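## Task

Every foam block sits above a lot number printed on the shelf edge beneath it. Any foam block whose lot number occurs two or more times in the storeroom must end up on the desk, entirely supported, with nothing overhanging the desk edge. All other foam blocks stay on the shelf they started on. The robot must not topple or finish leaning, or the task fails.

## Robot and tools

ROBOT. TidyBot++: a wheeled base (0.54 m long, 0.50 m wide, 0.38 m tall) on four driven casters. It carries a single seven-joint arm ending in a two-finger gripper. The shoulder is 0.12 m ahead of the base centre and 0.68 m above the floor. Segments: upper arm 0.42 m, forearm 0.31 m, hand 0.31 m. Cameras: base_camera (fixed on the base) and wrist_camera (looks along the hand). The arm starts folded, hand down, reaching up to 0.08 m past the base front.

FRAMES. Base frame: origin on the floor below the base centre, x forward, y left, z up, in metres. hand_pose is reported here: the point midway between the finger pads; the hand's z axis runs out along the fingers, its y axis is the closing direction. Odometry frame: where the base frame was when the scene began. base_odometry only integrates wheel rotation, so slip looks like travel; heading is in rad, left positive, -3.142 to 3.142. base_tilt is in degrees, positive when leaning forward or right.

move. One action per call, built from any of base, joints, target, plus optional speeds; cameras and blocking are not part of the action. A call with none of these just reports state and images.
- base: an object with one or more relative offsets, measured along the base axes at the moment the command starts (from the last reported position): translate_m (metres, forward +, -2 to 2), strafe_m (metres, left +, -2 to 2), rotate_rad (radians, counter-clockwise from above +, -6.3 to 6.3).
- joints: an object of absolute targets keyed by name, in radians: joint_1_rad to joint_7_rad, plus gripper_pos (0 fully open to 1 fully closed; pad gap roughly 85 x (1 - gripper_pos) mm). Limited joints: joint_2_rad -2.249 to 2.249, joint_4_rad -2.579 to 2.579, joint_6_rad -2.099 to 2.099; the others accept any angle and take the shorter way round, so send steps below half a turn. Signs: joint_1_rad positive turns the arm clockwise seen from above (opposite to heading); joint_2_rad 0 is upper arm vertical, positive leans forward; with joint_3_rad at 3.14, negative joint_4_rad bends the forearm forward; negative joint_6_rad bends the hand forward; with the hand down, positive joint_7_rad turns it counter-clockwise from above, and 1.57 opens the fingers toward left and right. Done tolerance: ±0.039 for joints 1-4, ±0.095 for 5-7, ±0.03 for the gripper.
- target: a single list of seven numbers [x, y, z, qw, qx, qy, qz], an absolute hand pose in the base frame, metres then a unit quaternion, the same form as hand_pose. Alongside it, joints may contain only gripper_pos.
- speeds: per-action caps keyed translate_m, strafe_m (0.05 to 0.5 m/s) and rotate_rad (0.1 to 1.57 rad/s). When translate_m and strafe_m go together, give the cap under one key only.
- cameras: list of "base_camera", "wrist_camera" or "all"; omitted or null gives all, [] gives none.
- blocking: true (default) returns when everything is at rest; false returns within about 0.5 s while motion continues.
Unknown keys make a call invalid; out-of-range values get it refused. After a refusal, or a contact_stop, time_out or torque fault you did not command, the later move, wait and finished_scene calls of that reply are skipped.

OTHER TOOLS. wait(seconds 0 to 10, cameras) lets time pass and reports state. stop(cameras) brakes all running motions. zoom_image(camera, region [x0, y0, x1, y1] in pixels, top-left origin, at most 504 by 504) enlarges part of the latest image, useful for reading lot labels. read_manual(section "licences") gives licence text only. finished_scene(scene) ends the current scene by its number; irreversible.

RESULTS. "move" says done or the worst status. base_status, joint_status, hand_status words: done, moving, off_target, stopped, contact_stop, time_out, not_followed, torque_fault, limit_stop_at_motor_heat. "joint command not followed" (self-collision, with a cause) and "pose unreachable" mean the arm targets were withheld. hand_target is where the hand would be with every joint on target. motor_effort is percent of maximum torque, peak in brackets. Motor temperatures list one value per arm joint. on_its_own lists uncommanded behaviour; ARM HIT flags hard self or base contact. "pictures" names the order of images.

PRACTICE. To fix a hand position after done, add (wanted - hand_pose) to the last target's x, y, z. To hold still, resend hand_target as the target, not hand_pose. Carried weight makes the arm sag; correct it the same way, and never command a loaded joint to its current reading. A downward-pointing hand reaches at most about 0.94 m above the floor, only near the base. Closed fingertips extend about 20 mm past the hand point. When a held item touches down, hand_pose stops falling though commands go lower. The arm does not avoid furniture and keeps pushing when blocked; a blocked base pushes until it times out.

AVOID. Dropping objects, opening on moving items, slamming, hard pushes, and squeezing hard on something still resting on a surface. Tipping: do not drive or turn while the arm is caught above about 0.6 m, do not reach far out from folded over nearby furniture, do not swing a stretched arm sideways; backing off straightens a slight lean. Torque faults (sensor limits 104.5 N m joints 1-4, 51.3 N m joints 5-7) freeze the arm for 10 s. Heat: MOTOR HOT from 60 °C, a weak-braking fault at 75 °C. Loose objects may occasionally be nudged by outside pushes.

Each tool is called after "Emit:" in YAML: its name, and indented under it one key for each argument.

## Session

Emit:
move:

Scene clock: 0.00 s.
Motor temperatures (°C): [38 35 31 37 40 37 42]
base_odometry: x=+0.000 y=+0.000 heading=+0.000
base_tilt: forward=-0.4 right=+0.6
base_status: not commanded
joint_positions: joint_1_rad=-0.038 joint_2_rad=-0.374 joint_3_rad=+3.113 joint_4_rad=-2.523 joint_5_rad=-0.004 joint_6_rad=-0.911 joint_7_rad=+1.592 gripper_pos=+0.000
joint_status: not commanded
motor_effort: joint_1_rad=-1 joint_2_rad=-1 joint_3_rad=+1 joint_4_rad=+15 joint_5_rad=+1 joint_6_rad=+1 joint_7_rad=+0
hand_pose: x=+0.2532 y=+0.0103 z=+0.5912 quat_wxyz=(+0.003, +0.998, +0.042, +0.041) (m; base frame)
hand_target: x=+0.2524 y=+0.0102 z=+0.5907 quat_wxyz=(+0.003, +0.998, +0.042, +0.040) (m; base frame)
hand_status: not commanded
pictures: base_camera, wrist_camera
Images, in order (width x height): base_camera 644x364, wrist_camera 644x476.

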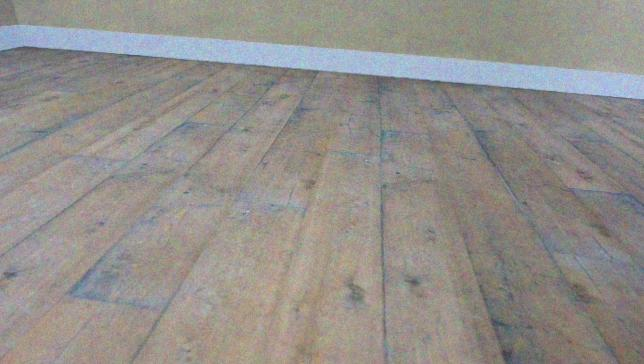

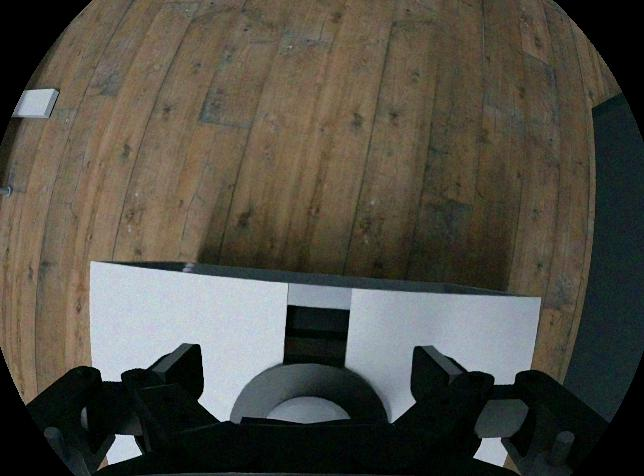

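Emit:
move:
  joints: {"joint_6_rad":0.4}

Emit:
move:
  joints: {"joint_1_rad":-0.9}
  cameras: ["wrist_camera"]

Emit:
move:
  joints: {"joint_1_rad":0.5}
  cameras: ["wrist_camera"]

Scene clock: 2.20 s.
move: done
base_odometry: x=+0.000 y=+0.000 heading=+0.000
base_tilt: forward=-0.3 right=+0.6
base_status: not commanded
joint_positions: joint_1_rad=-0.038 joint_2_rad=-0.374 joint_3_rad=+3.113 joint_4_rad=-2.522 joint_5_rad=-0.004 joint_6_rad=+0.345 joint_7_rad=+1.592 gripper_pos=+0.000
joint_status: all done
motor_effort: joint_1_rad=+0(1) joint_2_rad=-6(6) joint_3_rad=+1(1) joint_4_rad=+19(20) joint_5_rad=+1(1) joint_6_rad=+8(9) joint_7_rad=-1(1)
hand_pose: x=+0.5303 y=+0.0293 z=+0.8301 quat_wxyz=(-0.010, +0.783, +0.035, +0.620) (m; base frame)
hand_target: x=+0.5332 y=+0.0295 z=+0.8453 quat_wxyz=(-0.011, +0.767, +0.034, +0.641) (m; base frame)
hand_status: not commanded
pictures: base_camera, wrist_camera
Images, in order (width x height): base_camera 644x364, wrist_camera 644x476.

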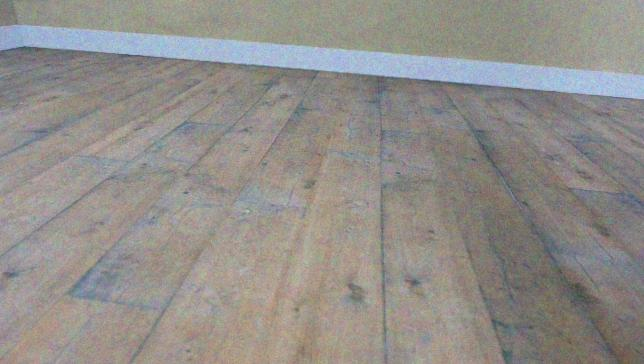

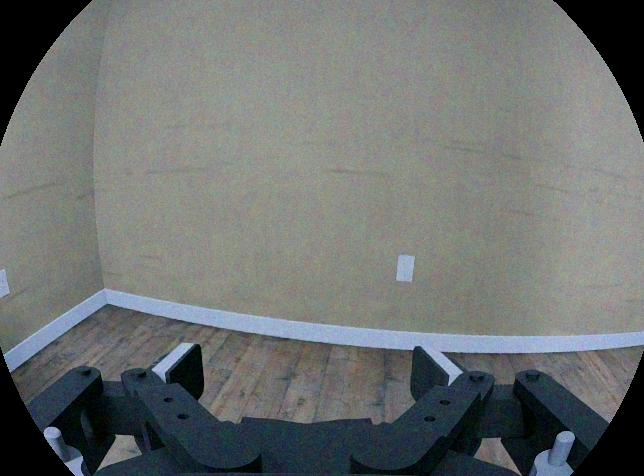

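Scene clock: 4.33 s.
move: done
base_odometry: x=+0.000 y=+0.000 heading=+0.000
base_tilt: forward=-0.3 right=+0.6
base_status: not commanded
joint_positions: joint_1_rad=-0.881 joint_2_rad=-0.374 joint_3_rad=+3.113 joint_4_rad=-2.522 joint_5_rad=-0.004 joint_6_rad=+0.345 joint_7_rad=+1.592 gripper_pos=+0.000
joint_status: all done
motor_effort: joint_1_rad=-1(2) joint_2_rad=-5(6) joint_3_rad=+1(1) joint_4_rad=+20(20) joint_5_rad=+1(1) joint_6_rad=+9(9) joint_7_rad=+0(1)
hand_pose: x=+0.3708 y=+0.3266 z=+0.8302 quat_wxyz=(-0.263, +0.701, +0.352, +0.562) (m; base frame)
hand_target: x=+0.3663 y=+0.3336 z=+0.8453 quat_wxyz=(-0.277, +0.683, +0.352, +0.577) (m; base frame)
hand_status: not commanded
pictures: wrist_camera
Images, in order (width x height): wrist_camera 644x476.

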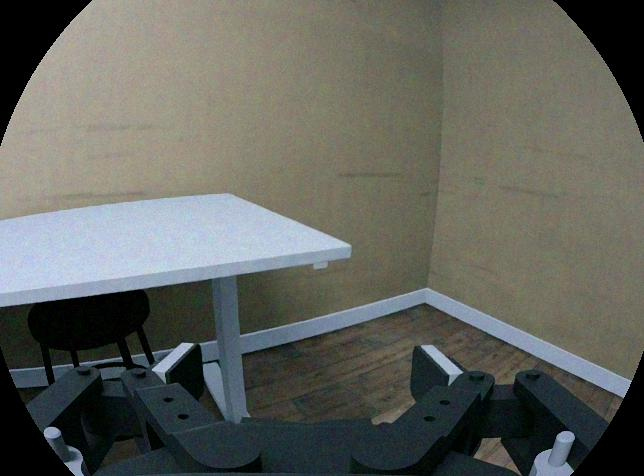

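Scene clock: 7.00 s.
move: done
base_odometry: x=+0.000 y=+0.000 heading=+0.000
base_tilt: forward=-0.3 right=+0.6
base_status: not commanded
joint_positions: joint_1_rad=+0.481 joint_2_rad=-0.374 joint_3_rad=+3.113 joint_4_rad=-2.522 joint_5_rad=-0.004 joint_6_rad=+0.345 joint_7_rad=+1.592 gripper_pos=+0.000
joint_status: all done
motor_effort: joint_1_rad=-1(2) joint_2_rad=-5(6) joint_3_rad=+1(1) joint_4_rad=+20(21) joint_5_rad=+1(1) joint_6_rad=+9(9) joint_7_rad=+0(1)
hand_pose: x=+0.4906 y=-0.1789 z=+0.8302 quat_wxyz=(+0.149, +0.766, -0.168, +0.602) (m; base frame)
hand_target: x=+0.4898 y=-0.1870 z=+0.8453 quat_wxyz=(+0.160, +0.749, -0.171, +0.620) (m; base frame)
hand_status: not commanded
pictures: wrist_camera
Images, in order (width x height): wrist_camera 644x476.

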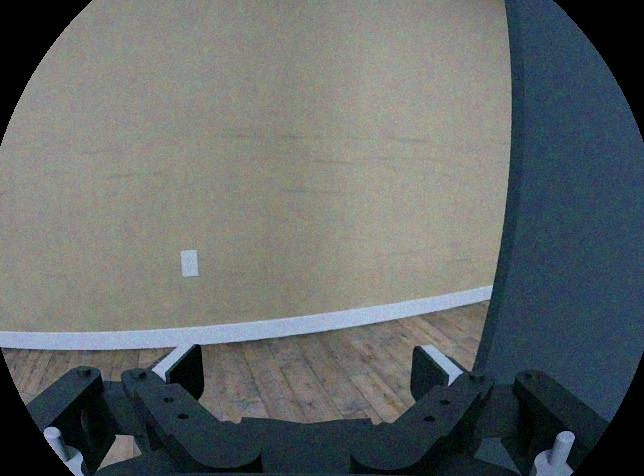

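Emit:
move:
  joints: {"joint_1_rad":-1.6}
  cameras: ["wrist_camera"]

Emit:
move:
  joints: {"joint_1_rad":-2.5}
  cameras: ["wrist_camera"]

Emit:
move:
  joints: {"joint_1_rad":-3.3}
  cameras: ["wrist_camera"]

Scene clock: 10.37 s.
move: done
base_odometry: x=+0.000 y=+0.000 heading=+0.000
base_tilt: forward=-0.3 right=+0.6
base_status: not commanded
joint_positions: joint_1_rad=-1.581 joint_2_rad=-0.374 joint_3_rad=+3.113 joint_4_rad=-2.522 joint_5_rad=-0.004 joint_6_rad=+0.345 joint_7_rad=+1.592 gripper_pos=+0.000
joint_status: all done
motor_effort: joint_1_rad=-1(2) joint_2_rad=-5(7) joint_3_rad=+1(1) joint_4_rad=+19(20) joint_5_rad=+1(1) joint_6_rad=+9(9) joint_7_rad=+0(1)
hand_pose: x=+0.1011 y=+0.4120 z=+0.8302 quat_wxyz=(-0.440, +0.537, +0.571, +0.438) (m; base frame)
hand_target: x=+0.0932 y=+0.4145 z=+0.8453 quat_wxyz=(-0.458, +0.521, +0.564, +0.447) (m; base frame)
hand_status: not commanded
pictures: wrist_camera
Images, in order (width x height): wrist_camera 644x476.

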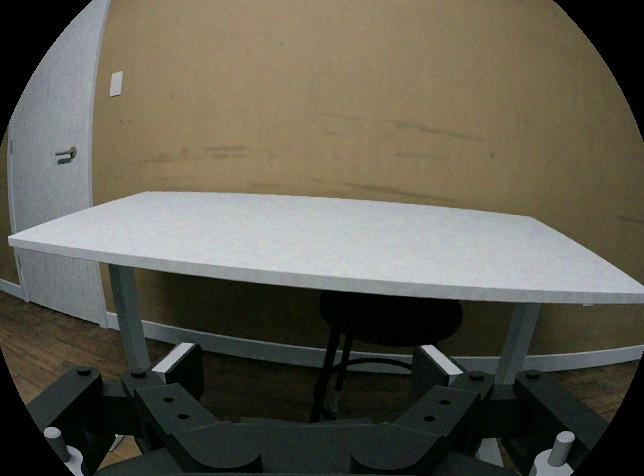

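Scene clock: 12.53 s.
move: done
base_odometry: x=+0.000 y=+0.000 heading=+0.000
base_tilt: forward=-0.4 right=+0.6
base_status: not commanded
joint_positions: joint_1_rad=-2.481 joint_2_rad=-0.374 joint_3_rad=+3.113 joint_4_rad=-2.522 joint_5_rad=-0.004 joint_6_rad=+0.345 joint_7_rad=+1.592 gripper_pos=+0.000
joint_status: all done
motor_effort: joint_1_rad=+0(2) joint_2_rad=-5(7) joint_3_rad=+0(1) joint_4_rad=+20(20) joint_5_rad=+1(1) joint_6_rad=+9(9) joint_7_rad=+0(1)
hand_pose: x=-0.2149 y=+0.2421 z=+0.8302 quat_wxyz=(-0.587, +0.235, +0.748, +0.203) (m; base frame)
hand_target: x=-0.2217 y=+0.2374 z=+0.8453 quat_wxyz=(-0.607, +0.223, +0.735, +0.203) (m; base frame)
hand_status: not commanded
pictures: wrist_camera
Images, in order (width x height): wrist_camera 644x476.

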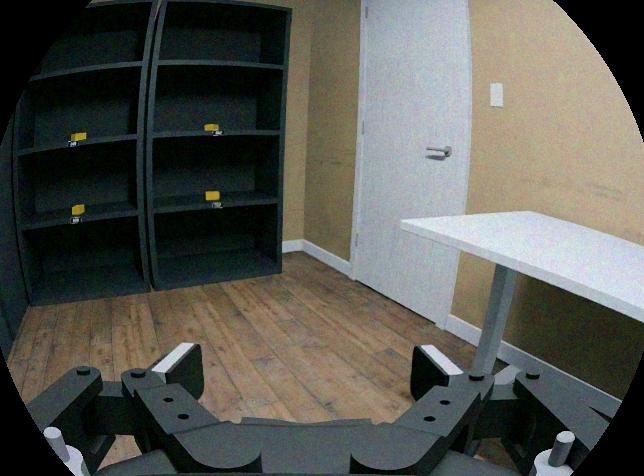

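Scene clock: 14.60 s.
move: done
base_odometry: x=+0.000 y=+0.000 heading=+0.000
base_tilt: forward=-0.4 right=+0.6
base_status: not commanded
joint_positions: joint_1_rad=-3.281 joint_2_rad=-0.374 joint_3_rad=+3.113 joint_4_rad=-2.522 joint_5_rad=-0.004 joint_6_rad=+0.345 joint_7_rad=+1.592 gripper_pos=+0.000
joint_status: all done
motor_effort: joint_1_rad=+0(2) joint_2_rad=-5(7) joint_3_rad=+1(1) joint_4_rad=+20(20) joint_5_rad=+1(1) joint_6_rad=+9(9) joint_7_rad=+0(1)
hand_pose: x=-0.2873 y=-0.0708 z=+0.8302 quat_wxyz=(-0.619, -0.075, +0.781, -0.042) (m; base frame)
hand_target: x=-0.2887 y=-0.0790 z=+0.8453 quat_wxyz=(-0.639, -0.080, +0.764, -0.049) (m; base frame)
hand_status: not commanded
pictures: wrist_camera
Images, in order (width x height): wrist_camera 644x476.

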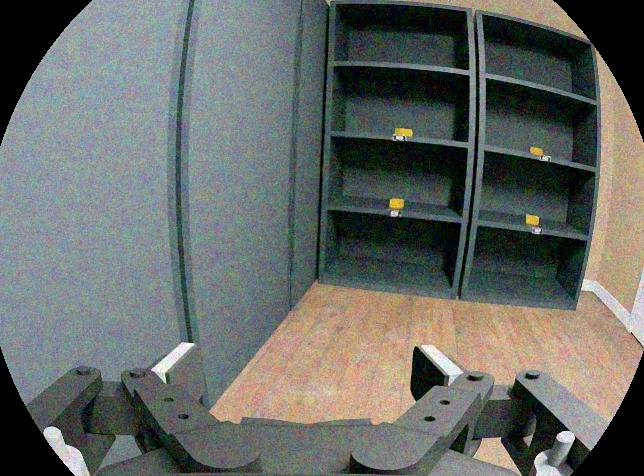

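Emit:
zoom_image:
  camera: "wrist_camera"
  region: [370, 110, 430, 230]

Emit:
zoom_image:
  camera: "wrist_camera"
  region: [500, 130, 570, 250]

Scaled by 4.200.

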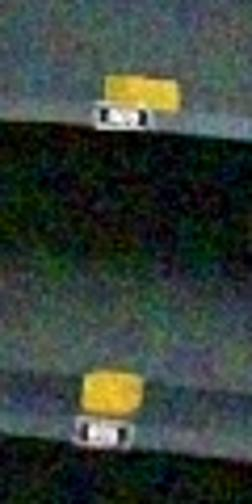

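Scaled by 4.200.

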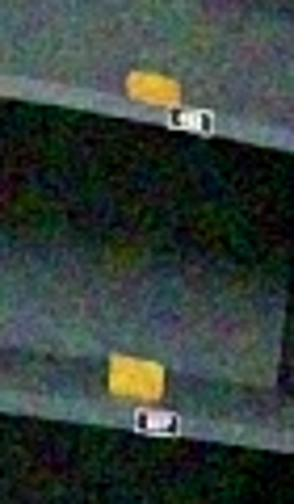

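Emit:
move:
  base: {"translate_m":-1.1,"strafe_m":0.15}
  cameras: ["wrist_camera"]

Emit:
zoom_image:
  camera: "wrist_camera"
  region: [350, 80, 600, 280]

Scene clock: 18.73 s.
move: done
base_odometry: x=-1.100 y=+0.150 heading=+0.001
base_tilt: forward=-0.4 right=+0.6
base_status: done
joint_positions: joint_1_rad=-3.282 joint_2_rad=-0.375 joint_3_rad=+3.113 joint_4_rad=-2.522 joint_5_rad=-0.004 joint_6_rad=+0.347 joint_7_rad=+1.592 gripper_pos=+0.000
joint_status: not commanded
motor_effort: joint_1_rad=-1(1) joint_2_rad=-6(8) joint_3_rad=+1(1) joint_4_rad=+19(21) joint_5_rad=+0(1) joint_6_rad=+8(9) joint_7_rad=+0(1)
hand_pose: x=-0.2872 y=-0.0711 z=+0.8309 quat_wxyz=(-0.620, -0.075, +0.780, -0.042) (m; base frame)
hand_target: x=-0.2887 y=-0.0790 z=+0.8453 quat_wxyz=(-0.639, -0.080, +0.764, -0.049) (m; base frame)
hand_status: not commanded
pictures: wrist_camera
Images, in order (width x height): wrist_camera 644x476.

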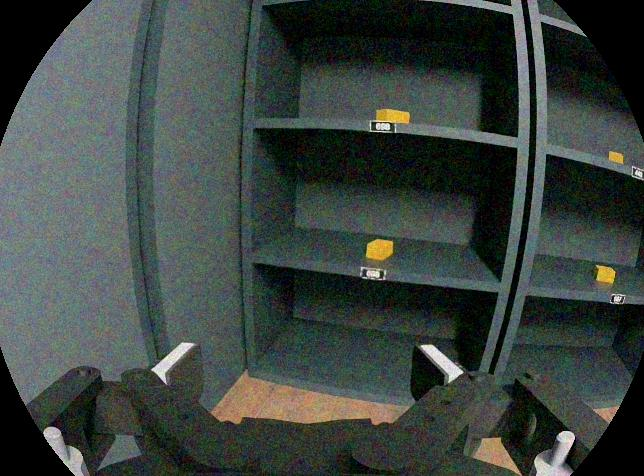

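Scaled by 2.016.

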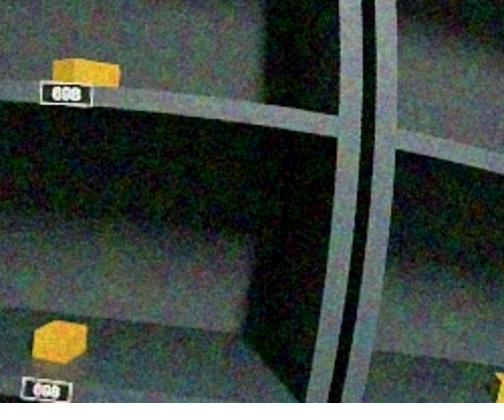

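Emit:
move:
  base: {"strafe_m":0.5}
  joints: {"joint_1_rad":-3.14}
  cameras: ["wrist_camera"]

Emit:
zoom_image:
  camera: "wrist_camera"
  region: [150, 80, 330, 300]

Emit:
zoom_image:
  camera: "wrist_camera"
  region: [320, 80, 520, 300]

Scene clock: 21.37 s.
move: done
base_odometry: x=-1.101 y=+0.650 heading=+0.002
base_tilt: forward=-0.4 right=+0.6
base_status: done
joint_positions: joint_1_rad=-3.156 joint_2_rad=-0.375 joint_3_rad=+3.113 joint_4_rad=-2.522 joint_5_rad=-0.004 joint_6_rad=+0.347 joint_7_rad=+1.592 gripper_pos=+0.000
joint_status: all done
motor_effort: joint_1_rad=+0(2) joint_2_rad=-6(6) joint_3_rad=+0(3) joint_4_rad=+19(20) joint_5_rad=+1(1) joint_6_rad=+9(9) joint_7_rad=+0(1)
hand_pose: x=-0.2930 y=-0.0193 z=+0.8310 quat_wxyz=(-0.621, -0.025, +0.783, -0.003) (m; base frame)
hand_target: x=-0.2961 y=-0.0130 z=+0.8453 quat_wxyz=(-0.641, -0.019, +0.768, +0.002) (m; base frame)
hand_status: not commanded
pictures: wrist_camera
Images, in order (width x height): wrist_camera 644x476.

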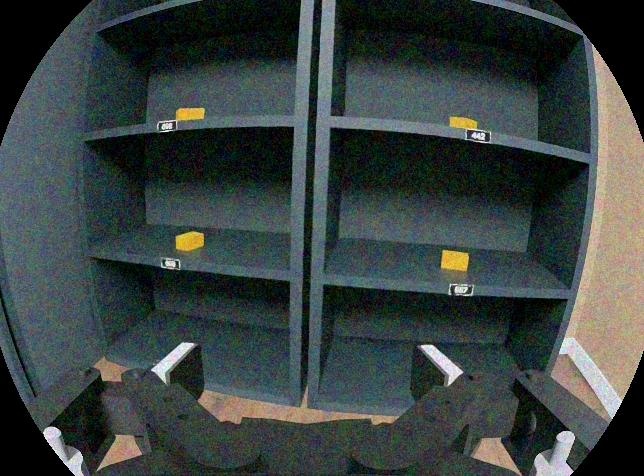

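Scaled by 2.291.

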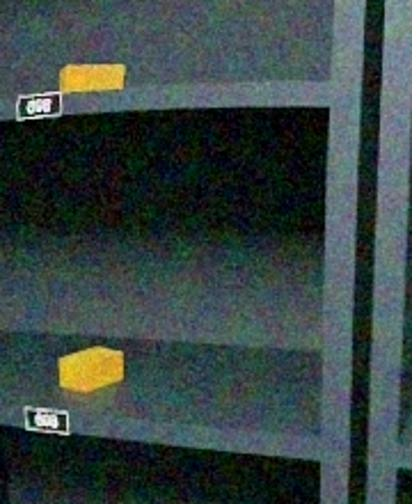

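Scaled by 2.291.

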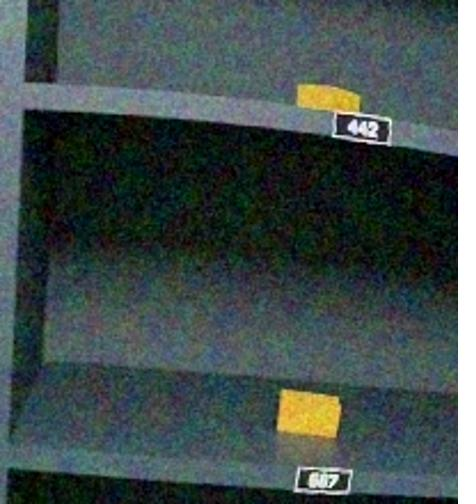

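Emit:
zoom_image:
  camera: "wrist_camera"
  region: [150, 110, 190, 140]

Emit:
zoom_image:
  camera: "wrist_camera"
  region: [150, 250, 190, 280]

Emit:
zoom_image:
  camera: "wrist_camera"
  region: [440, 275, 480, 305]

Emit:
move:
  base: {"translate_m":1.9,"strafe_m":-0.5}
  joints: {"joint_1_rad":0.9}

Scaled by 12.600.

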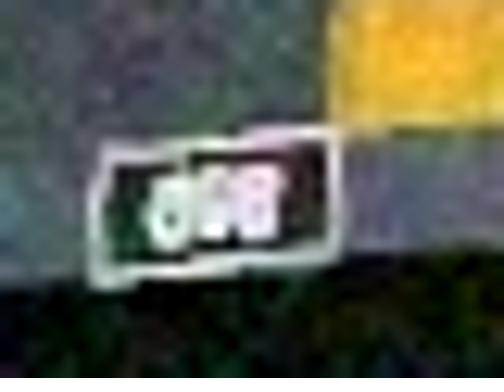

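Scaled by 12.600.

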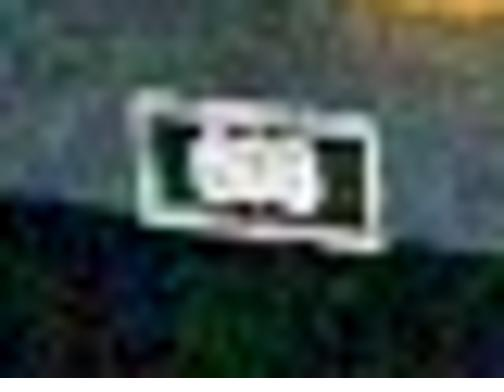

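Scaled by 12.600.

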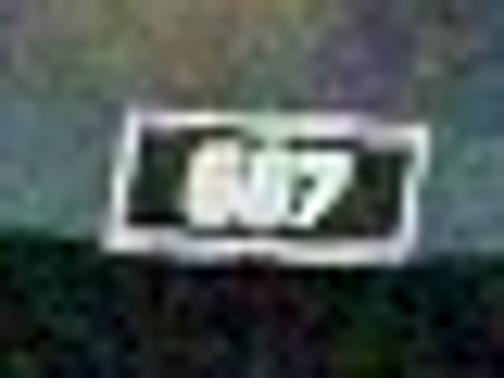

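Scene clock: 26.97 s.
move: done
base_odometry: x=+0.800 y=+0.153 heading=+0.002
base_tilt: forward=-0.3 right=+0.6
base_status: done
joint_positions: joint_1_rad=-5.365 joint_2_rad=-0.374 joint_3_rad=+3.113 joint_4_rad=-2.522 joint_5_rad=-0.004 joint_6_rad=+0.349 joint_7_rad=+1.592 gripper_pos=+0.000
joint_status: all done
motor_effort: joint_1_rad=+0(2) joint_2_rad=-6(8) joint_3_rad=+1(1) joint_4_rad=+19(21) joint_5_rad=+1(1) joint_6_rad=+9(9) joint_7_rad=+0(1)
hand_pose: x=+0.3801 y=-0.3195 z=+0.8313 quat_wxyz=(-0.277, -0.711, +0.329, -0.557) (m; base frame)
hand_target: x=+0.3877 y=-0.3166 z=+0.8453 quat_wxyz=(-0.280, -0.700, +0.316, -0.576) (m; base frame)
hand_status: not commanded
pictures: base_camera, wrist_camera
Images, in order (width x height): base_camera 644x364, wrist_camera 644x476.

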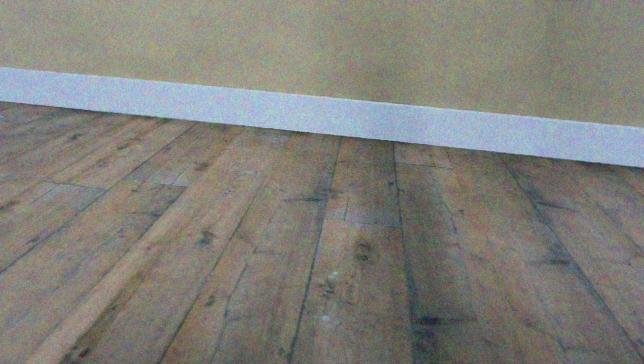

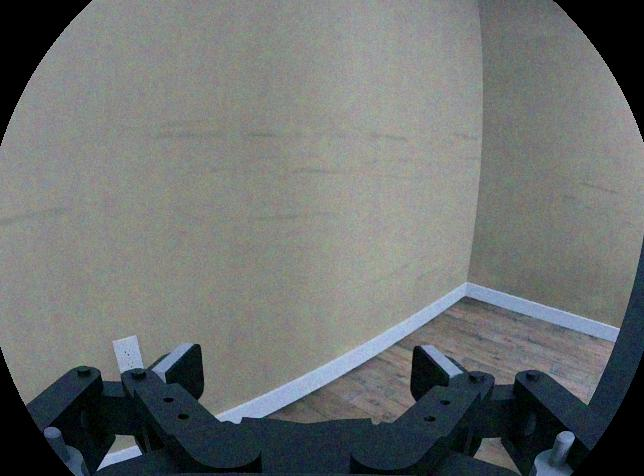

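Emit:
move:
  joints: {"joint_1_rad":1.6}
  cameras: ["wrist_camera"]

Scene clock: 29.03 s.
move: done
base_odometry: x=+0.800 y=+0.153 heading=+0.002
base_tilt: forward=-0.3 right=+0.6
base_status: not commanded
joint_positions: joint_1_rad=-4.702 joint_2_rad=-0.374 joint_3_rad=+3.113 joint_4_rad=-2.522 joint_5_rad=-0.004 joint_6_rad=+0.349 joint_7_rad=+1.592 gripper_pos=+0.000
joint_status: all done
motor_effort: joint_1_rad=-1(2) joint_2_rad=-5(6) joint_3_rad=+1(1) joint_4_rad=+20(21) joint_5_rad=+1(1) joint_6_rad=+9(9) joint_7_rad=+0(1)
hand_pose: x=+0.1281 y=-0.4125 z=+0.8313 quat_wxyz=(-0.443, -0.565, +0.543, -0.436) (m; base frame)
hand_target: x=+0.1206 y=-0.4153 z=+0.8453 quat_wxyz=(-0.461, -0.549, +0.537, -0.445) (m; base frame)
hand_status: not commanded
pictures: wrist_camera
Images, in order (width x height): wrist_camera 644x476.

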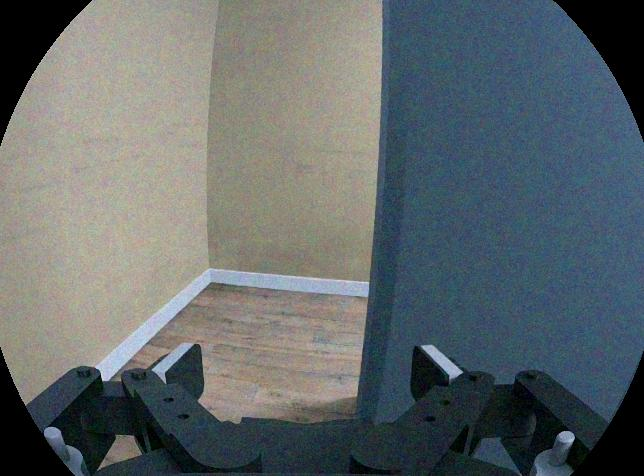

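Emit:
move:
  base: {"translate_m":0.58}

Scene clock: 31.80 s.
move: done
base_odometry: x=+1.380 y=+0.154 heading=+0.002
base_tilt: forward=-0.3 right=+0.6
base_status: done
joint_positions: joint_1_rad=-4.700 joint_2_rad=-0.374 joint_3_rad=+3.113 joint_4_rad=-2.522 joint_5_rad=-0.004 joint_6_rad=+0.349 joint_7_rad=+1.592 gripper_pos=+0.000
joint_status: not commanded
motor_effort: joint_1_rad=+0(1) joint_2_rad=-6(7) joint_3_rad=+1(2) joint_4_rad=+19(20) joint_5_rad=+1(1) joint_6_rad=+8(9) joint_7_rad=+0(1)
hand_pose: x=+0.1275 y=-0.4125 z=+0.8313 quat_wxyz=(-0.444, -0.564, +0.543, -0.436) (m; base frame)
hand_target: x=+0.1206 y=-0.4153 z=+0.8453 quat_wxyz=(-0.461, -0.549, +0.537, -0.445) (m; base frame)
hand_status: not commanded
pictures: base_camera, wrist_camera
Images, in order (width x height): base_camera 644x364, wrist_camera 644x476.

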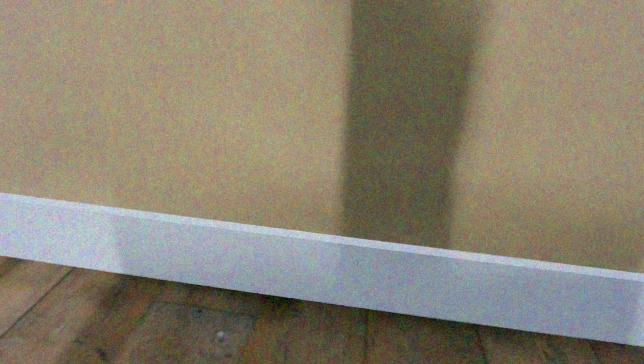

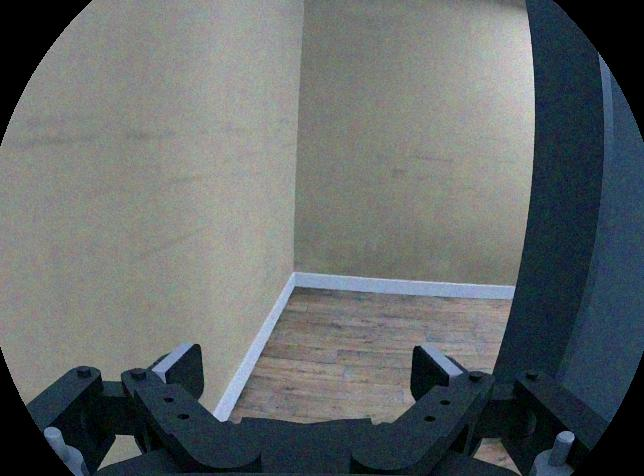

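Emit:
move:
  base: {"rotate_rad":-0.09}
  cameras: ["base_camera"]

Emit:
move:
  base: {"strafe_m":-1.3}
  joints: {"joint_1_rad":2.6}

Scene clock: 32.93 s.
move: done
base_odometry: x=+1.381 y=+0.154 heading=-0.088
base_tilt: forward=-0.3 right=+0.6
base_status: done
joint_positions: joint_1_rad=-4.697 joint_2_rad=-0.374 joint_3_rad=+3.113 joint_4_rad=-2.522 joint_5_rad=-0.004 joint_6_rad=+0.349 joint_7_rad=+1.592 gripper_pos=+0.000
joint_status: not commanded
motor_effort: joint_1_rad=+0(1) joint_2_rad=-6(7) joint_3_rad=+1(1) joint_4_rad=+20(21) joint_5_rad=+1(1) joint_6_rad=+9(9) joint_7_rad=+0(0)
hand_pose: x=+0.1261 y=-0.4126 z=+0.8313 quat_wxyz=(-0.444, -0.563, +0.544, -0.435) (m; base frame)
hand_target: x=+0.1206 y=-0.4153 z=+0.8453 quat_wxyz=(-0.461, -0.549, +0.537, -0.445) (m; base frame)
hand_status: not commanded
pictures: base_camera
Images, in order (width x height): base_camera 644x364.

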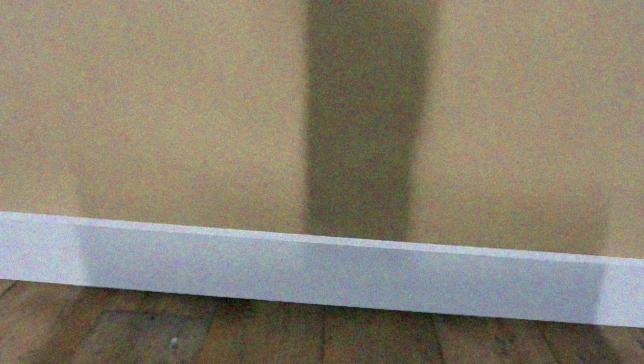

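Scene clock: 36.97 s.
move: done
base_odometry: x=+1.266 y=-1.141 heading=-0.088
base_tilt: forward=-0.4 right=+0.6
base_status: done
joint_positions: joint_1_rad=-3.702 joint_2_rad=-0.376 joint_3_rad=+3.113 joint_4_rad=-2.522 joint_5_rad=-0.004 joint_6_rad=+0.349 joint_7_rad=+1.592 gripper_pos=+0.000
joint_status: all done
motor_effort: joint_1_rad=+0(2) joint_2_rad=-6(9) joint_3_rad=+1(2) joint_4_rad=+20(21) joint_5_rad=+1(1) joint_6_rad=+8(9) joint_7_rad=+0(1)
hand_pose: x=-0.2231 y=-0.2304 z=+0.8321 quat_wxyz=(-0.599, -0.235, +0.746, -0.171) (m; base frame)
hand_target: x=-0.2296 y=-0.2257 z=+0.8453 quat_wxyz=(-0.618, -0.224, +0.734, -0.170) (m; base frame)
hand_status: not commanded
pictures: base_camera, wrist_camera
Images, in order (width x height): base_camera 644x364, wrist_camera 644x476.

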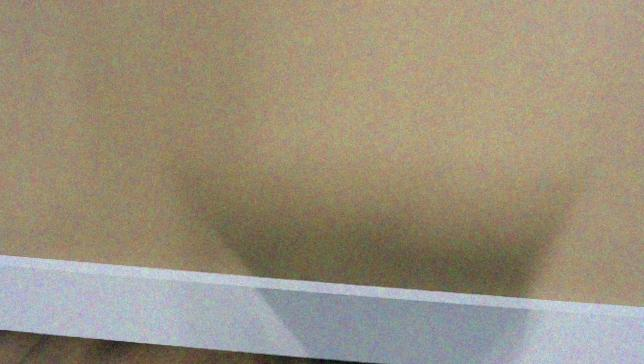

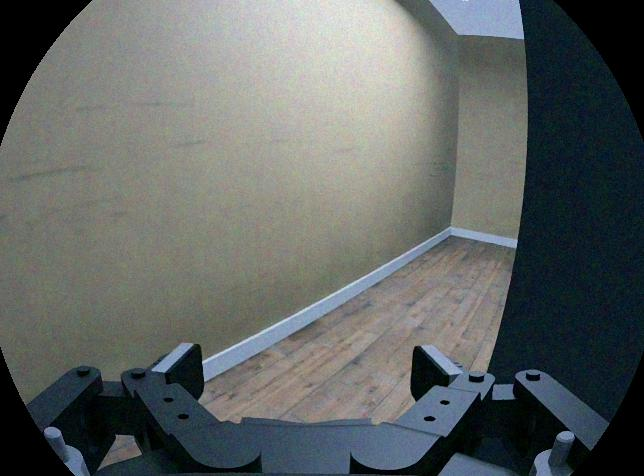

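Emit:
move:
  base: {"rotate_rad":0.088,"strafe_m":-0.35,"translate_m":-0.08}
  joints: {"joint_1_rad":3.1}

Scene clock: 39.33 s.
move: done
base_odometry: x=+1.156 y=-1.482 heading=+0.000
base_tilt: forward=-0.4 right=+0.6
base_status: done
joint_positions: joint_1_rad=-3.202 joint_2_rad=-0.376 joint_3_rad=+3.113 joint_4_rad=-2.522 joint_5_rad=-0.004 joint_6_rad=+0.350 joint_7_rad=+1.592 gripper_pos=+0.000
joint_status: all done
motor_effort: joint_1_rad=-1(2) joint_2_rad=-5(7) joint_3_rad=+1(2) joint_4_rad=+19(21) joint_5_rad=+0(1) joint_6_rad=+8(9) joint_7_rad=+0(1)
hand_pose: x=-0.2917 y=-0.0383 z=+0.8321 quat_wxyz=(-0.623, -0.043, +0.781, -0.017) (m; base frame)
hand_target: x=-0.2951 y=-0.0309 z=+0.8453 quat_wxyz=(-0.640, -0.036, +0.767, -0.012) (m; base frame)
hand_status: not commanded
pictures: base_camera, wrist_camera
Images, in order (width x height): base_camera 644x364, wrist_camera 644x476.

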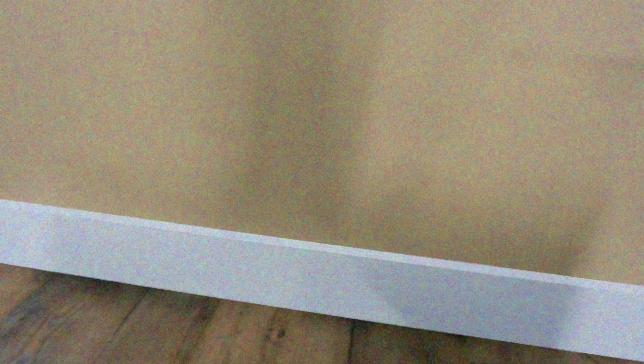

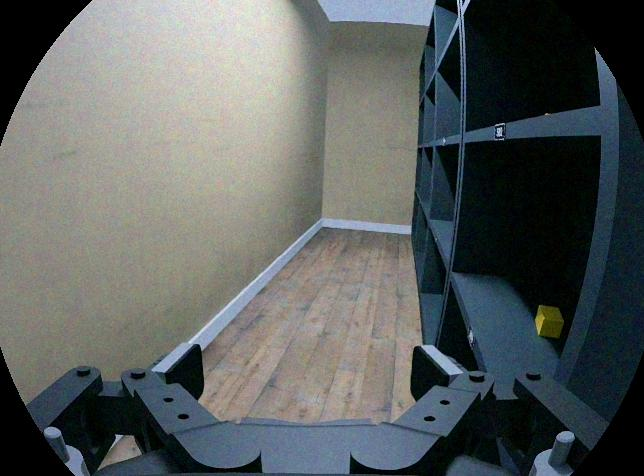

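Emit:
move:
  base: {"translate_m":-0.05,"strafe_m":-0.05}
  joints: {"joint_1_rad":-2.4}
  cameras: ["wrist_camera"]

Emit:
move:
  base: {"translate_m":-0.6}
  cameras: ["wrist_camera"]

Scene clock: 41.73 s.
move: done
base_odometry: x=+1.106 y=-1.532 heading=+0.000
base_tilt: forward=-0.4 right=+0.6
base_status: done
joint_positions: joint_1_rad=-2.419 joint_2_rad=-0.374 joint_3_rad=+3.113 joint_4_rad=-2.522 joint_5_rad=-0.004 joint_6_rad=+0.350 joint_7_rad=+1.592 gripper_pos=+0.000
joint_status: all done
motor_effort: joint_1_rad=-1(2) joint_2_rad=-6(8) joint_3_rad=+1(2) joint_4_rad=+20(21) joint_5_rad=+1(1) joint_6_rad=+9(9) joint_7_rad=+0(1)
hand_pose: x=-0.1992 y=+0.2629 z=+0.8315 quat_wxyz=(-0.581, +0.258, +0.739, +0.222) (m; base frame)
hand_target: x=-0.1963 y=+0.2703 z=+0.8453 quat_wxyz=(-0.597, +0.260, +0.723, +0.234) (m; base frame)
hand_status: not commanded
pictures: wrist_camera
Images, in order (width x height): wrist_camera 644x476.

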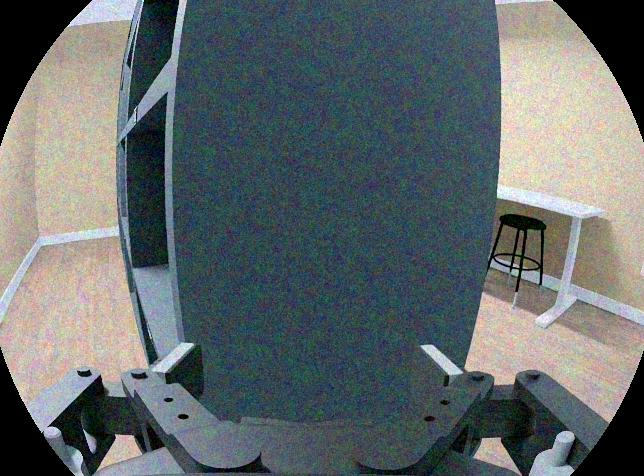

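Scene clock: 44.57 s.
move: contact_stop
base_odometry: x=+0.508 y=-1.532 heading=+0.006
base_tilt: forward=+0.8 right=+1.0
base_status: translate_m contact_stop (by the wheels' count: -0.598 of -0.600)
joint_positions: joint_1_rad=-2.257 joint_2_rad=-0.553 joint_3_rad=+3.241 joint_4_rad=-2.675 joint_5_rad=-0.081 joint_6_rad=+0.347 joint_7_rad=+1.592 gripper_pos=+0.000
joint_status: not commanded
motor_effort: joint_1_rad=-26(44) joint_2_rad=+36(38) joint_3_rad=-24(41) joint_4_rad=+49(57) joint_5_rad=+13(22) joint_6_rad=+9(22) joint_7_rad=+1(2)
hand_pose: x=-0.0692 y=+0.2986 z=+0.8113 quat_wxyz=(-0.569, +0.402, +0.664, +0.269) (m; base frame)
hand_target: x=-0.1963 y=+0.2703 z=+0.8453 quat_wxyz=(-0.597, +0.260, +0.723, +0.234) (m; base frame)
hand_status: not commanded
pictures: wrist_camera
Images, in order (width x height): wrist_camera 644x476.

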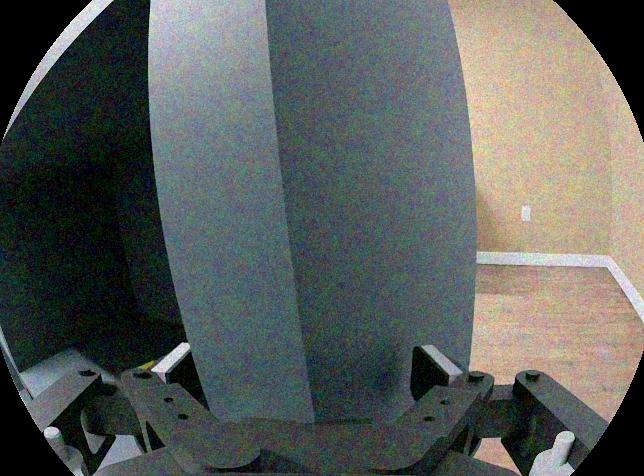

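Emit:
move:
  base: {"translate_m":0.4}
  cameras: []

Emit:
move:
  base: {"strafe_m":-0.12}
  joints: {"joint_1_rad":-2.9,"joint_2_rad":-0.374,"joint_3_rad":3.113,"joint_4_rad":-2.522,"joint_5_rad":0,"joint_6_rad":0.4}
  cameras: ["wrist_camera"]

Scene clock: 47.03 s.
move: done
base_odometry: x=+0.908 y=-1.530 heading=+0.005
base_tilt: forward=-0.3 right=+0.6
base_status: done
joint_positions: joint_1_rad=-2.400 joint_2_rad=-0.367 joint_3_rad=+3.112 joint_4_rad=-2.518 joint_5_rad=-0.049 joint_6_rad=+0.360 joint_7_rad=+1.592 gripper_pos=+0.000
joint_status: not commanded
motor_effort: joint_1_rad=+0(29) joint_2_rad=-6(38) joint_3_rad=+1(27) joint_4_rad=+20(50) joint_5_rad=+1(15) joint_6_rad=+9(11) joint_7_rad=+0(1)
hand_pose: x=-0.1932 y=+0.2738 z=+0.8336 quat_wxyz=(-0.584, +0.284, +0.727, +0.221) (m; base frame)
hand_target: x=-0.1963 y=+0.2703 z=+0.8453 quat_wxyz=(-0.597, +0.260, +0.723, +0.234) (m; base frame)
hand_status: not commanded
pictures: none
No camera images: "cameras" was empty.

Scene clock: 48.73 s.
move: done
base_odometry: x=+0.909 y=-1.650 heading=+0.005
base_tilt: forward=-0.3 right=+0.6
base_status: done
joint_positions: joint_1_rad=-2.882 joint_2_rad=-0.369 joint_3_rad=+3.112 joint_4_rad=-2.518 joint_5_rad=-0.049 joint_6_rad=+0.360 joint_7_rad=+1.592 gripper_pos=+0.000
joint_status: all done
motor_effort: joint_1_rad=-1(2) joint_2_rad=-6(8) joint_3_rad=+1(3) joint_4_rad=+20(21) joint_5_rad=+1(2) joint_6_rad=+9(10) joint_7_rad=+0(1)
hand_pose: x=-0.2842 y=+0.0979 z=+0.8344 quat_wxyz=(-0.621, +0.102, +0.774, +0.076) (m; base frame)
hand_target: x=-0.2879 y=+0.0857 z=+0.8469 quat_wxyz=(-0.637, +0.071, +0.764, +0.080) (m; base frame)
hand_status: not commanded
pictures: wrist_camera
Images, in order (width x height): wrist_camera 644x476.

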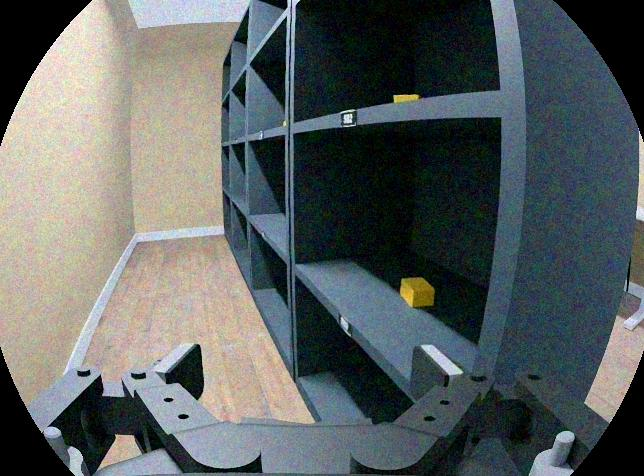

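Emit:
zoom_image:
  camera: "wrist_camera"
  region: [230, 90, 430, 240]

Emit:
zoom_image:
  camera: "wrist_camera"
  region: [320, 300, 370, 340]

Emit:
move:
  base: {"translate_m":-0.6}
  cameras: ["wrist_camera"]

Emit:
zoom_image:
  camera: "wrist_camera"
  region: [220, 80, 420, 240]

Scaled by 2.520.

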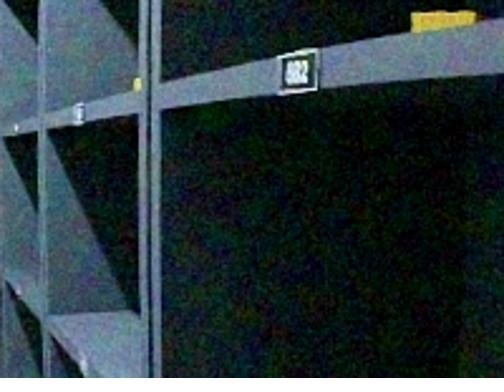

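Scaled by 10.080.

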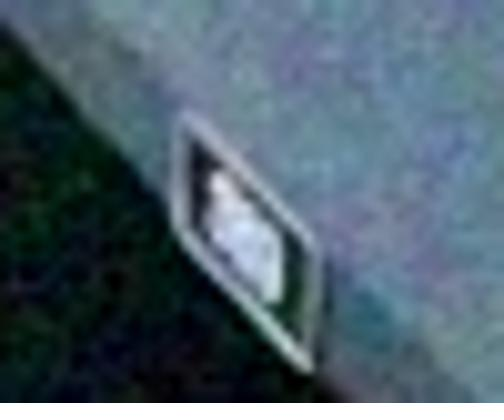

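Scene clock: 51.57 s.
move: done
base_odometry: x=+0.309 y=-1.653 heading=+0.006
base_tilt: forward=-0.4 right=+0.6
base_status: done
joint_positions: joint_1_rad=-2.882 joint_2_rad=-0.371 joint_3_rad=+3.112 joint_4_rad=-2.518 joint_5_rad=-0.049 joint_6_rad=+0.360 joint_7_rad=+1.592 gripper_pos=+0.000
joint_status: not commanded
motor_effort: joint_1_rad=+0(1) joint_2_rad=-6(8) joint_3_rad=+1(1) joint_4_rad=+20(21) joint_5_rad=+1(1) joint_6_rad=+8(9) joint_7_rad=+0(1)
hand_pose: x=-0.2840 y=+0.0977 z=+0.8352 quat_wxyz=(-0.622, +0.102, +0.773, +0.076) (m; base frame)
hand_target: x=-0.2879 y=+0.0857 z=+0.8469 quat_wxyz=(-0.637, +0.071, +0.764, +0.080) (m; base frame)
hand_status: not commanded
pictures: wrist_camera
Images, in order (width x height): wrist_camera 644x476.

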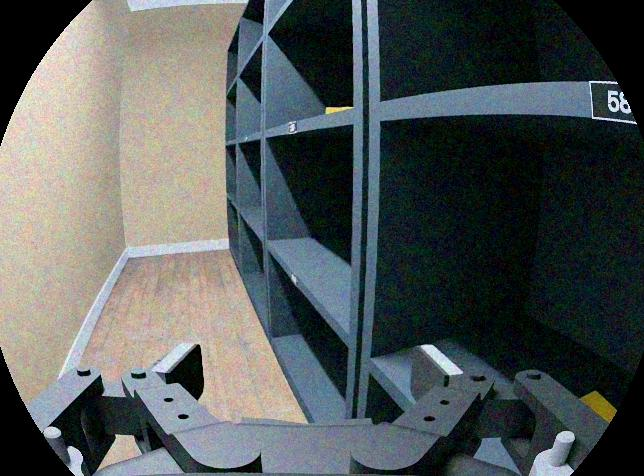

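Scaled by 2.520.

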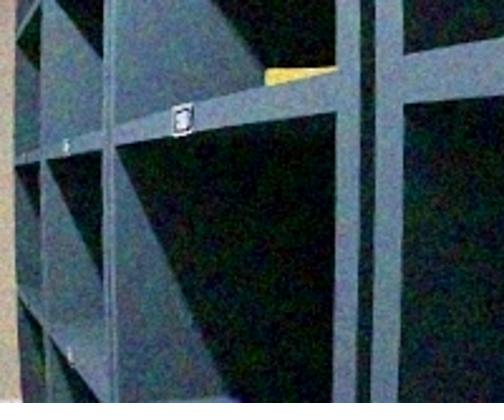

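Emit:
move:
  joints: {"joint_1_rad":-2.2}
  cameras: ["wrist_camera"]

Emit:
move:
  joints: {"joint_1_rad":-2.4}
  base: {"translate_m":-0.4,"strafe_m":-0.05}
  cameras: ["wrist_camera"]

Scene clock: 54.23 s.
move: done
base_odometry: x=+0.309 y=-1.653 heading=+0.006
base_tilt: forward=-0.4 right=+0.6
base_status: not commanded
joint_positions: joint_1_rad=-2.219 joint_2_rad=-0.371 joint_3_rad=+3.112 joint_4_rad=-2.518 joint_5_rad=-0.049 joint_6_rad=+0.360 joint_7_rad=+1.592 gripper_pos=+0.000
joint_status: all done
motor_effort: joint_1_rad=+0(2) joint_2_rad=-5(7) joint_3_rad=+1(1) joint_4_rad=+20(20) joint_5_rad=+1(1) joint_6_rad=+9(9) joint_7_rad=+0(1)
hand_pose: x=-0.1384 y=+0.3251 z=+0.8352 quat_wxyz=(-0.563, +0.348, +0.698, +0.274) (m; base frame)
hand_target: x=-0.1370 y=+0.3277 z=+0.8469 quat_wxyz=(-0.571, +0.328, +0.693, +0.293) (m; base frame)
hand_status: not commanded
pictures: wrist_camera
Images, in order (width x height): wrist_camera 644x476.

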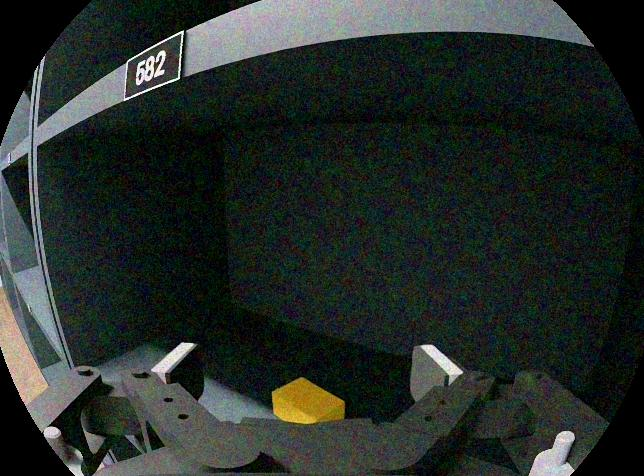

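Scene clock: 56.40 s.
move: done
base_odometry: x=-0.091 y=-1.706 heading=+0.005
base_tilt: forward=-0.3 right=+0.6
base_status: done
joint_positions: joint_1_rad=-2.382 joint_2_rad=-0.371 joint_3_rad=+3.112 joint_4_rad=-2.518 joint_5_rad=-0.049 joint_6_rad=+0.360 joint_7_rad=+1.592 gripper_pos=+0.000
joint_status: all done
motor_effort: joint_1_rad=-1(2) joint_2_rad=-5(7) joint_3_rad=+1(2) joint_4_rad=+20(21) joint_5_rad=+1(1) joint_6_rad=+8(9) joint_7_rad=+0(1)
hand_pose: x=-0.1879 y=+0.2788 z=+0.8353 quat_wxyz=(-0.584, +0.290, +0.724, +0.227) (m; base frame)
hand_target: x=-0.1970 y=+0.2703 z=+0.8469 quat_wxyz=(-0.597, +0.258, +0.722, +0.235) (m; base frame)
hand_status: not commanded
pictures: wrist_camera
Images, in order (width x height): wrist_camera 644x476.

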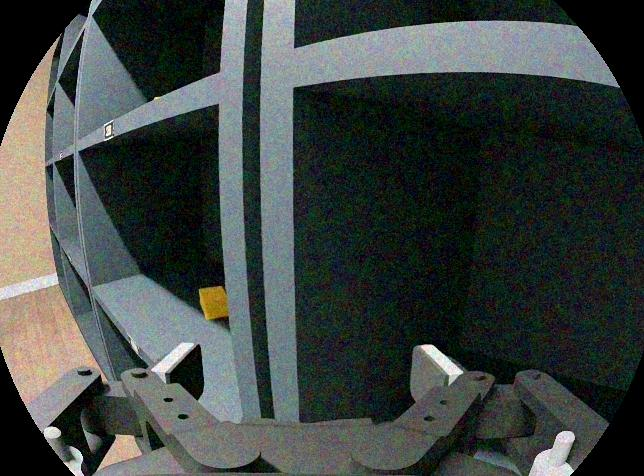

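Emit:
move:
  base: {"translate_m":-0.35}
  joints: {"joint_1_rad":-2.6}
  cameras: ["wrist_camera"]

Emit:
move:
  joints: {"joint_1_rad":-2.2}
  cameras: ["wrist_camera"]

Emit:
move:
  joints: {"joint_6_rad":-0.1}
  cameras: ["wrist_camera"]

Scene clock: 58.63 s.
move: done
base_odometry: x=-0.441 y=-1.707 heading=+0.006
base_tilt: forward=-0.4 right=+0.6
base_status: done
joint_positions: joint_1_rad=-2.581 joint_2_rad=-0.371 joint_3_rad=+3.112 joint_4_rad=-2.518 joint_5_rad=-0.049 joint_6_rad=+0.360 joint_7_rad=+1.592 gripper_pos=+0.000
joint_status: all done
motor_effort: joint_1_rad=+0(2) joint_2_rad=-6(8) joint_3_rad=+1(2) joint_4_rad=+20(21) joint_5_rad=+1(1) joint_6_rad=+9(9) joint_7_rad=+0(1)
hand_pose: x=-0.2370 y=+0.2125 z=+0.8353 quat_wxyz=(-0.603, +0.216, +0.749, +0.168) (m; base frame)
hand_target: x=-0.2444 y=+0.2021 z=+0.8469 quat_wxyz=(-0.618, +0.184, +0.744, +0.174) (m; base frame)
hand_status: not commanded
pictures: wrist_camera
Images, in order (width x height): wrist_camera 644x476.

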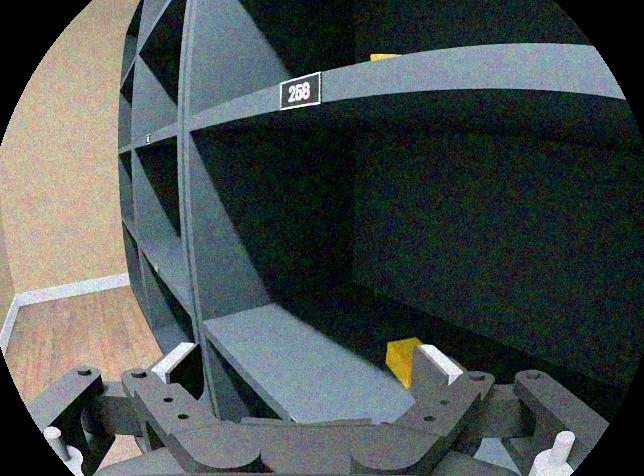

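Scene clock: 60.17 s.
move: done
base_odometry: x=-0.441 y=-1.707 heading=+0.006
base_tilt: forward=-0.4 right=+0.6
base_status: not commanded
joint_positions: joint_1_rad=-2.218 joint_2_rad=-0.371 joint_3_rad=+3.112 joint_4_rad=-2.518 joint_5_rad=-0.049 joint_6_rad=+0.360 joint_7_rad=+1.592 gripper_pos=+0.000
joint_status: all done
motor_effort: joint_1_rad=+0(2) joint_2_rad=-5(7) joint_3_rad=+1(1) joint_4_rad=+19(21) joint_5_rad=+1(1) joint_6_rad=+9(9) joint_7_rad=+0(1)
hand_pose: x=-0.1383 y=+0.3251 z=+0.8353 quat_wxyz=(-0.563, +0.348, +0.698, +0.274) (m; base frame)
hand_target: x=-0.1370 y=+0.3277 z=+0.8469 quat_wxyz=(-0.571, +0.328, +0.693, +0.293) (m; base frame)
hand_status: not commanded
pictures: wrist_camera
Images, in order (width x height): wrist_camera 644x476.

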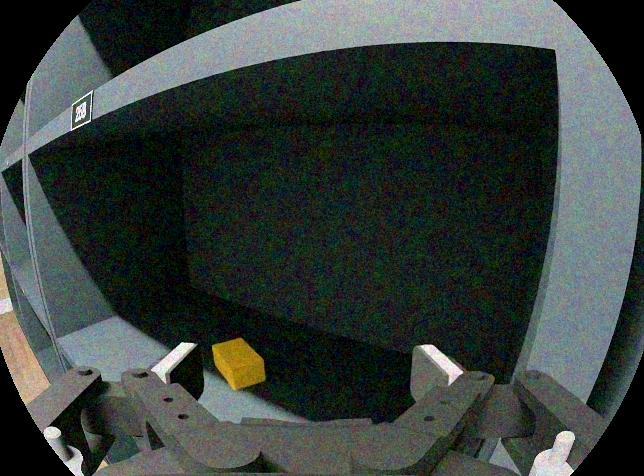

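Scene clock: 61.07 s.
move: done
base_odometry: x=-0.441 y=-1.707 heading=+0.006
base_tilt: forward=-0.4 right=+0.6
base_status: not commanded
joint_positions: joint_1_rad=-2.218 joint_2_rad=-0.371 joint_3_rad=+3.112 joint_4_rad=-2.518 joint_5_rad=-0.049 joint_6_rad=-0.065 joint_7_rad=+1.592 gripper_pos=+0.000
joint_status: all done
motor_effort: joint_1_rad=-1(1) joint_2_rad=-5(6) joint_3_rad=+1(1) joint_4_rad=+18(21) joint_5_rad=+1(1) joint_6_rad=+7(9) joint_7_rad=+0(1)
hand_pose: x=-0.1083 y=+0.2796 z=+0.7164 quat_wxyz=(-0.405, +0.396, +0.802, +0.192) (m; base frame)
hand_target: x=-0.0969 y=+0.2780 z=+0.7067 quat_wxyz=(-0.383, +0.388, +0.814, +0.199) (m; base frame)
hand_status: not commanded
pictures: wrist_camera
Images, in order (width x height): wrist_camera 644x476.

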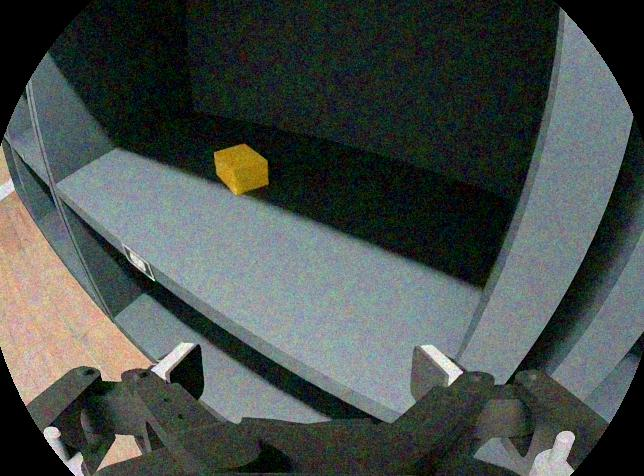

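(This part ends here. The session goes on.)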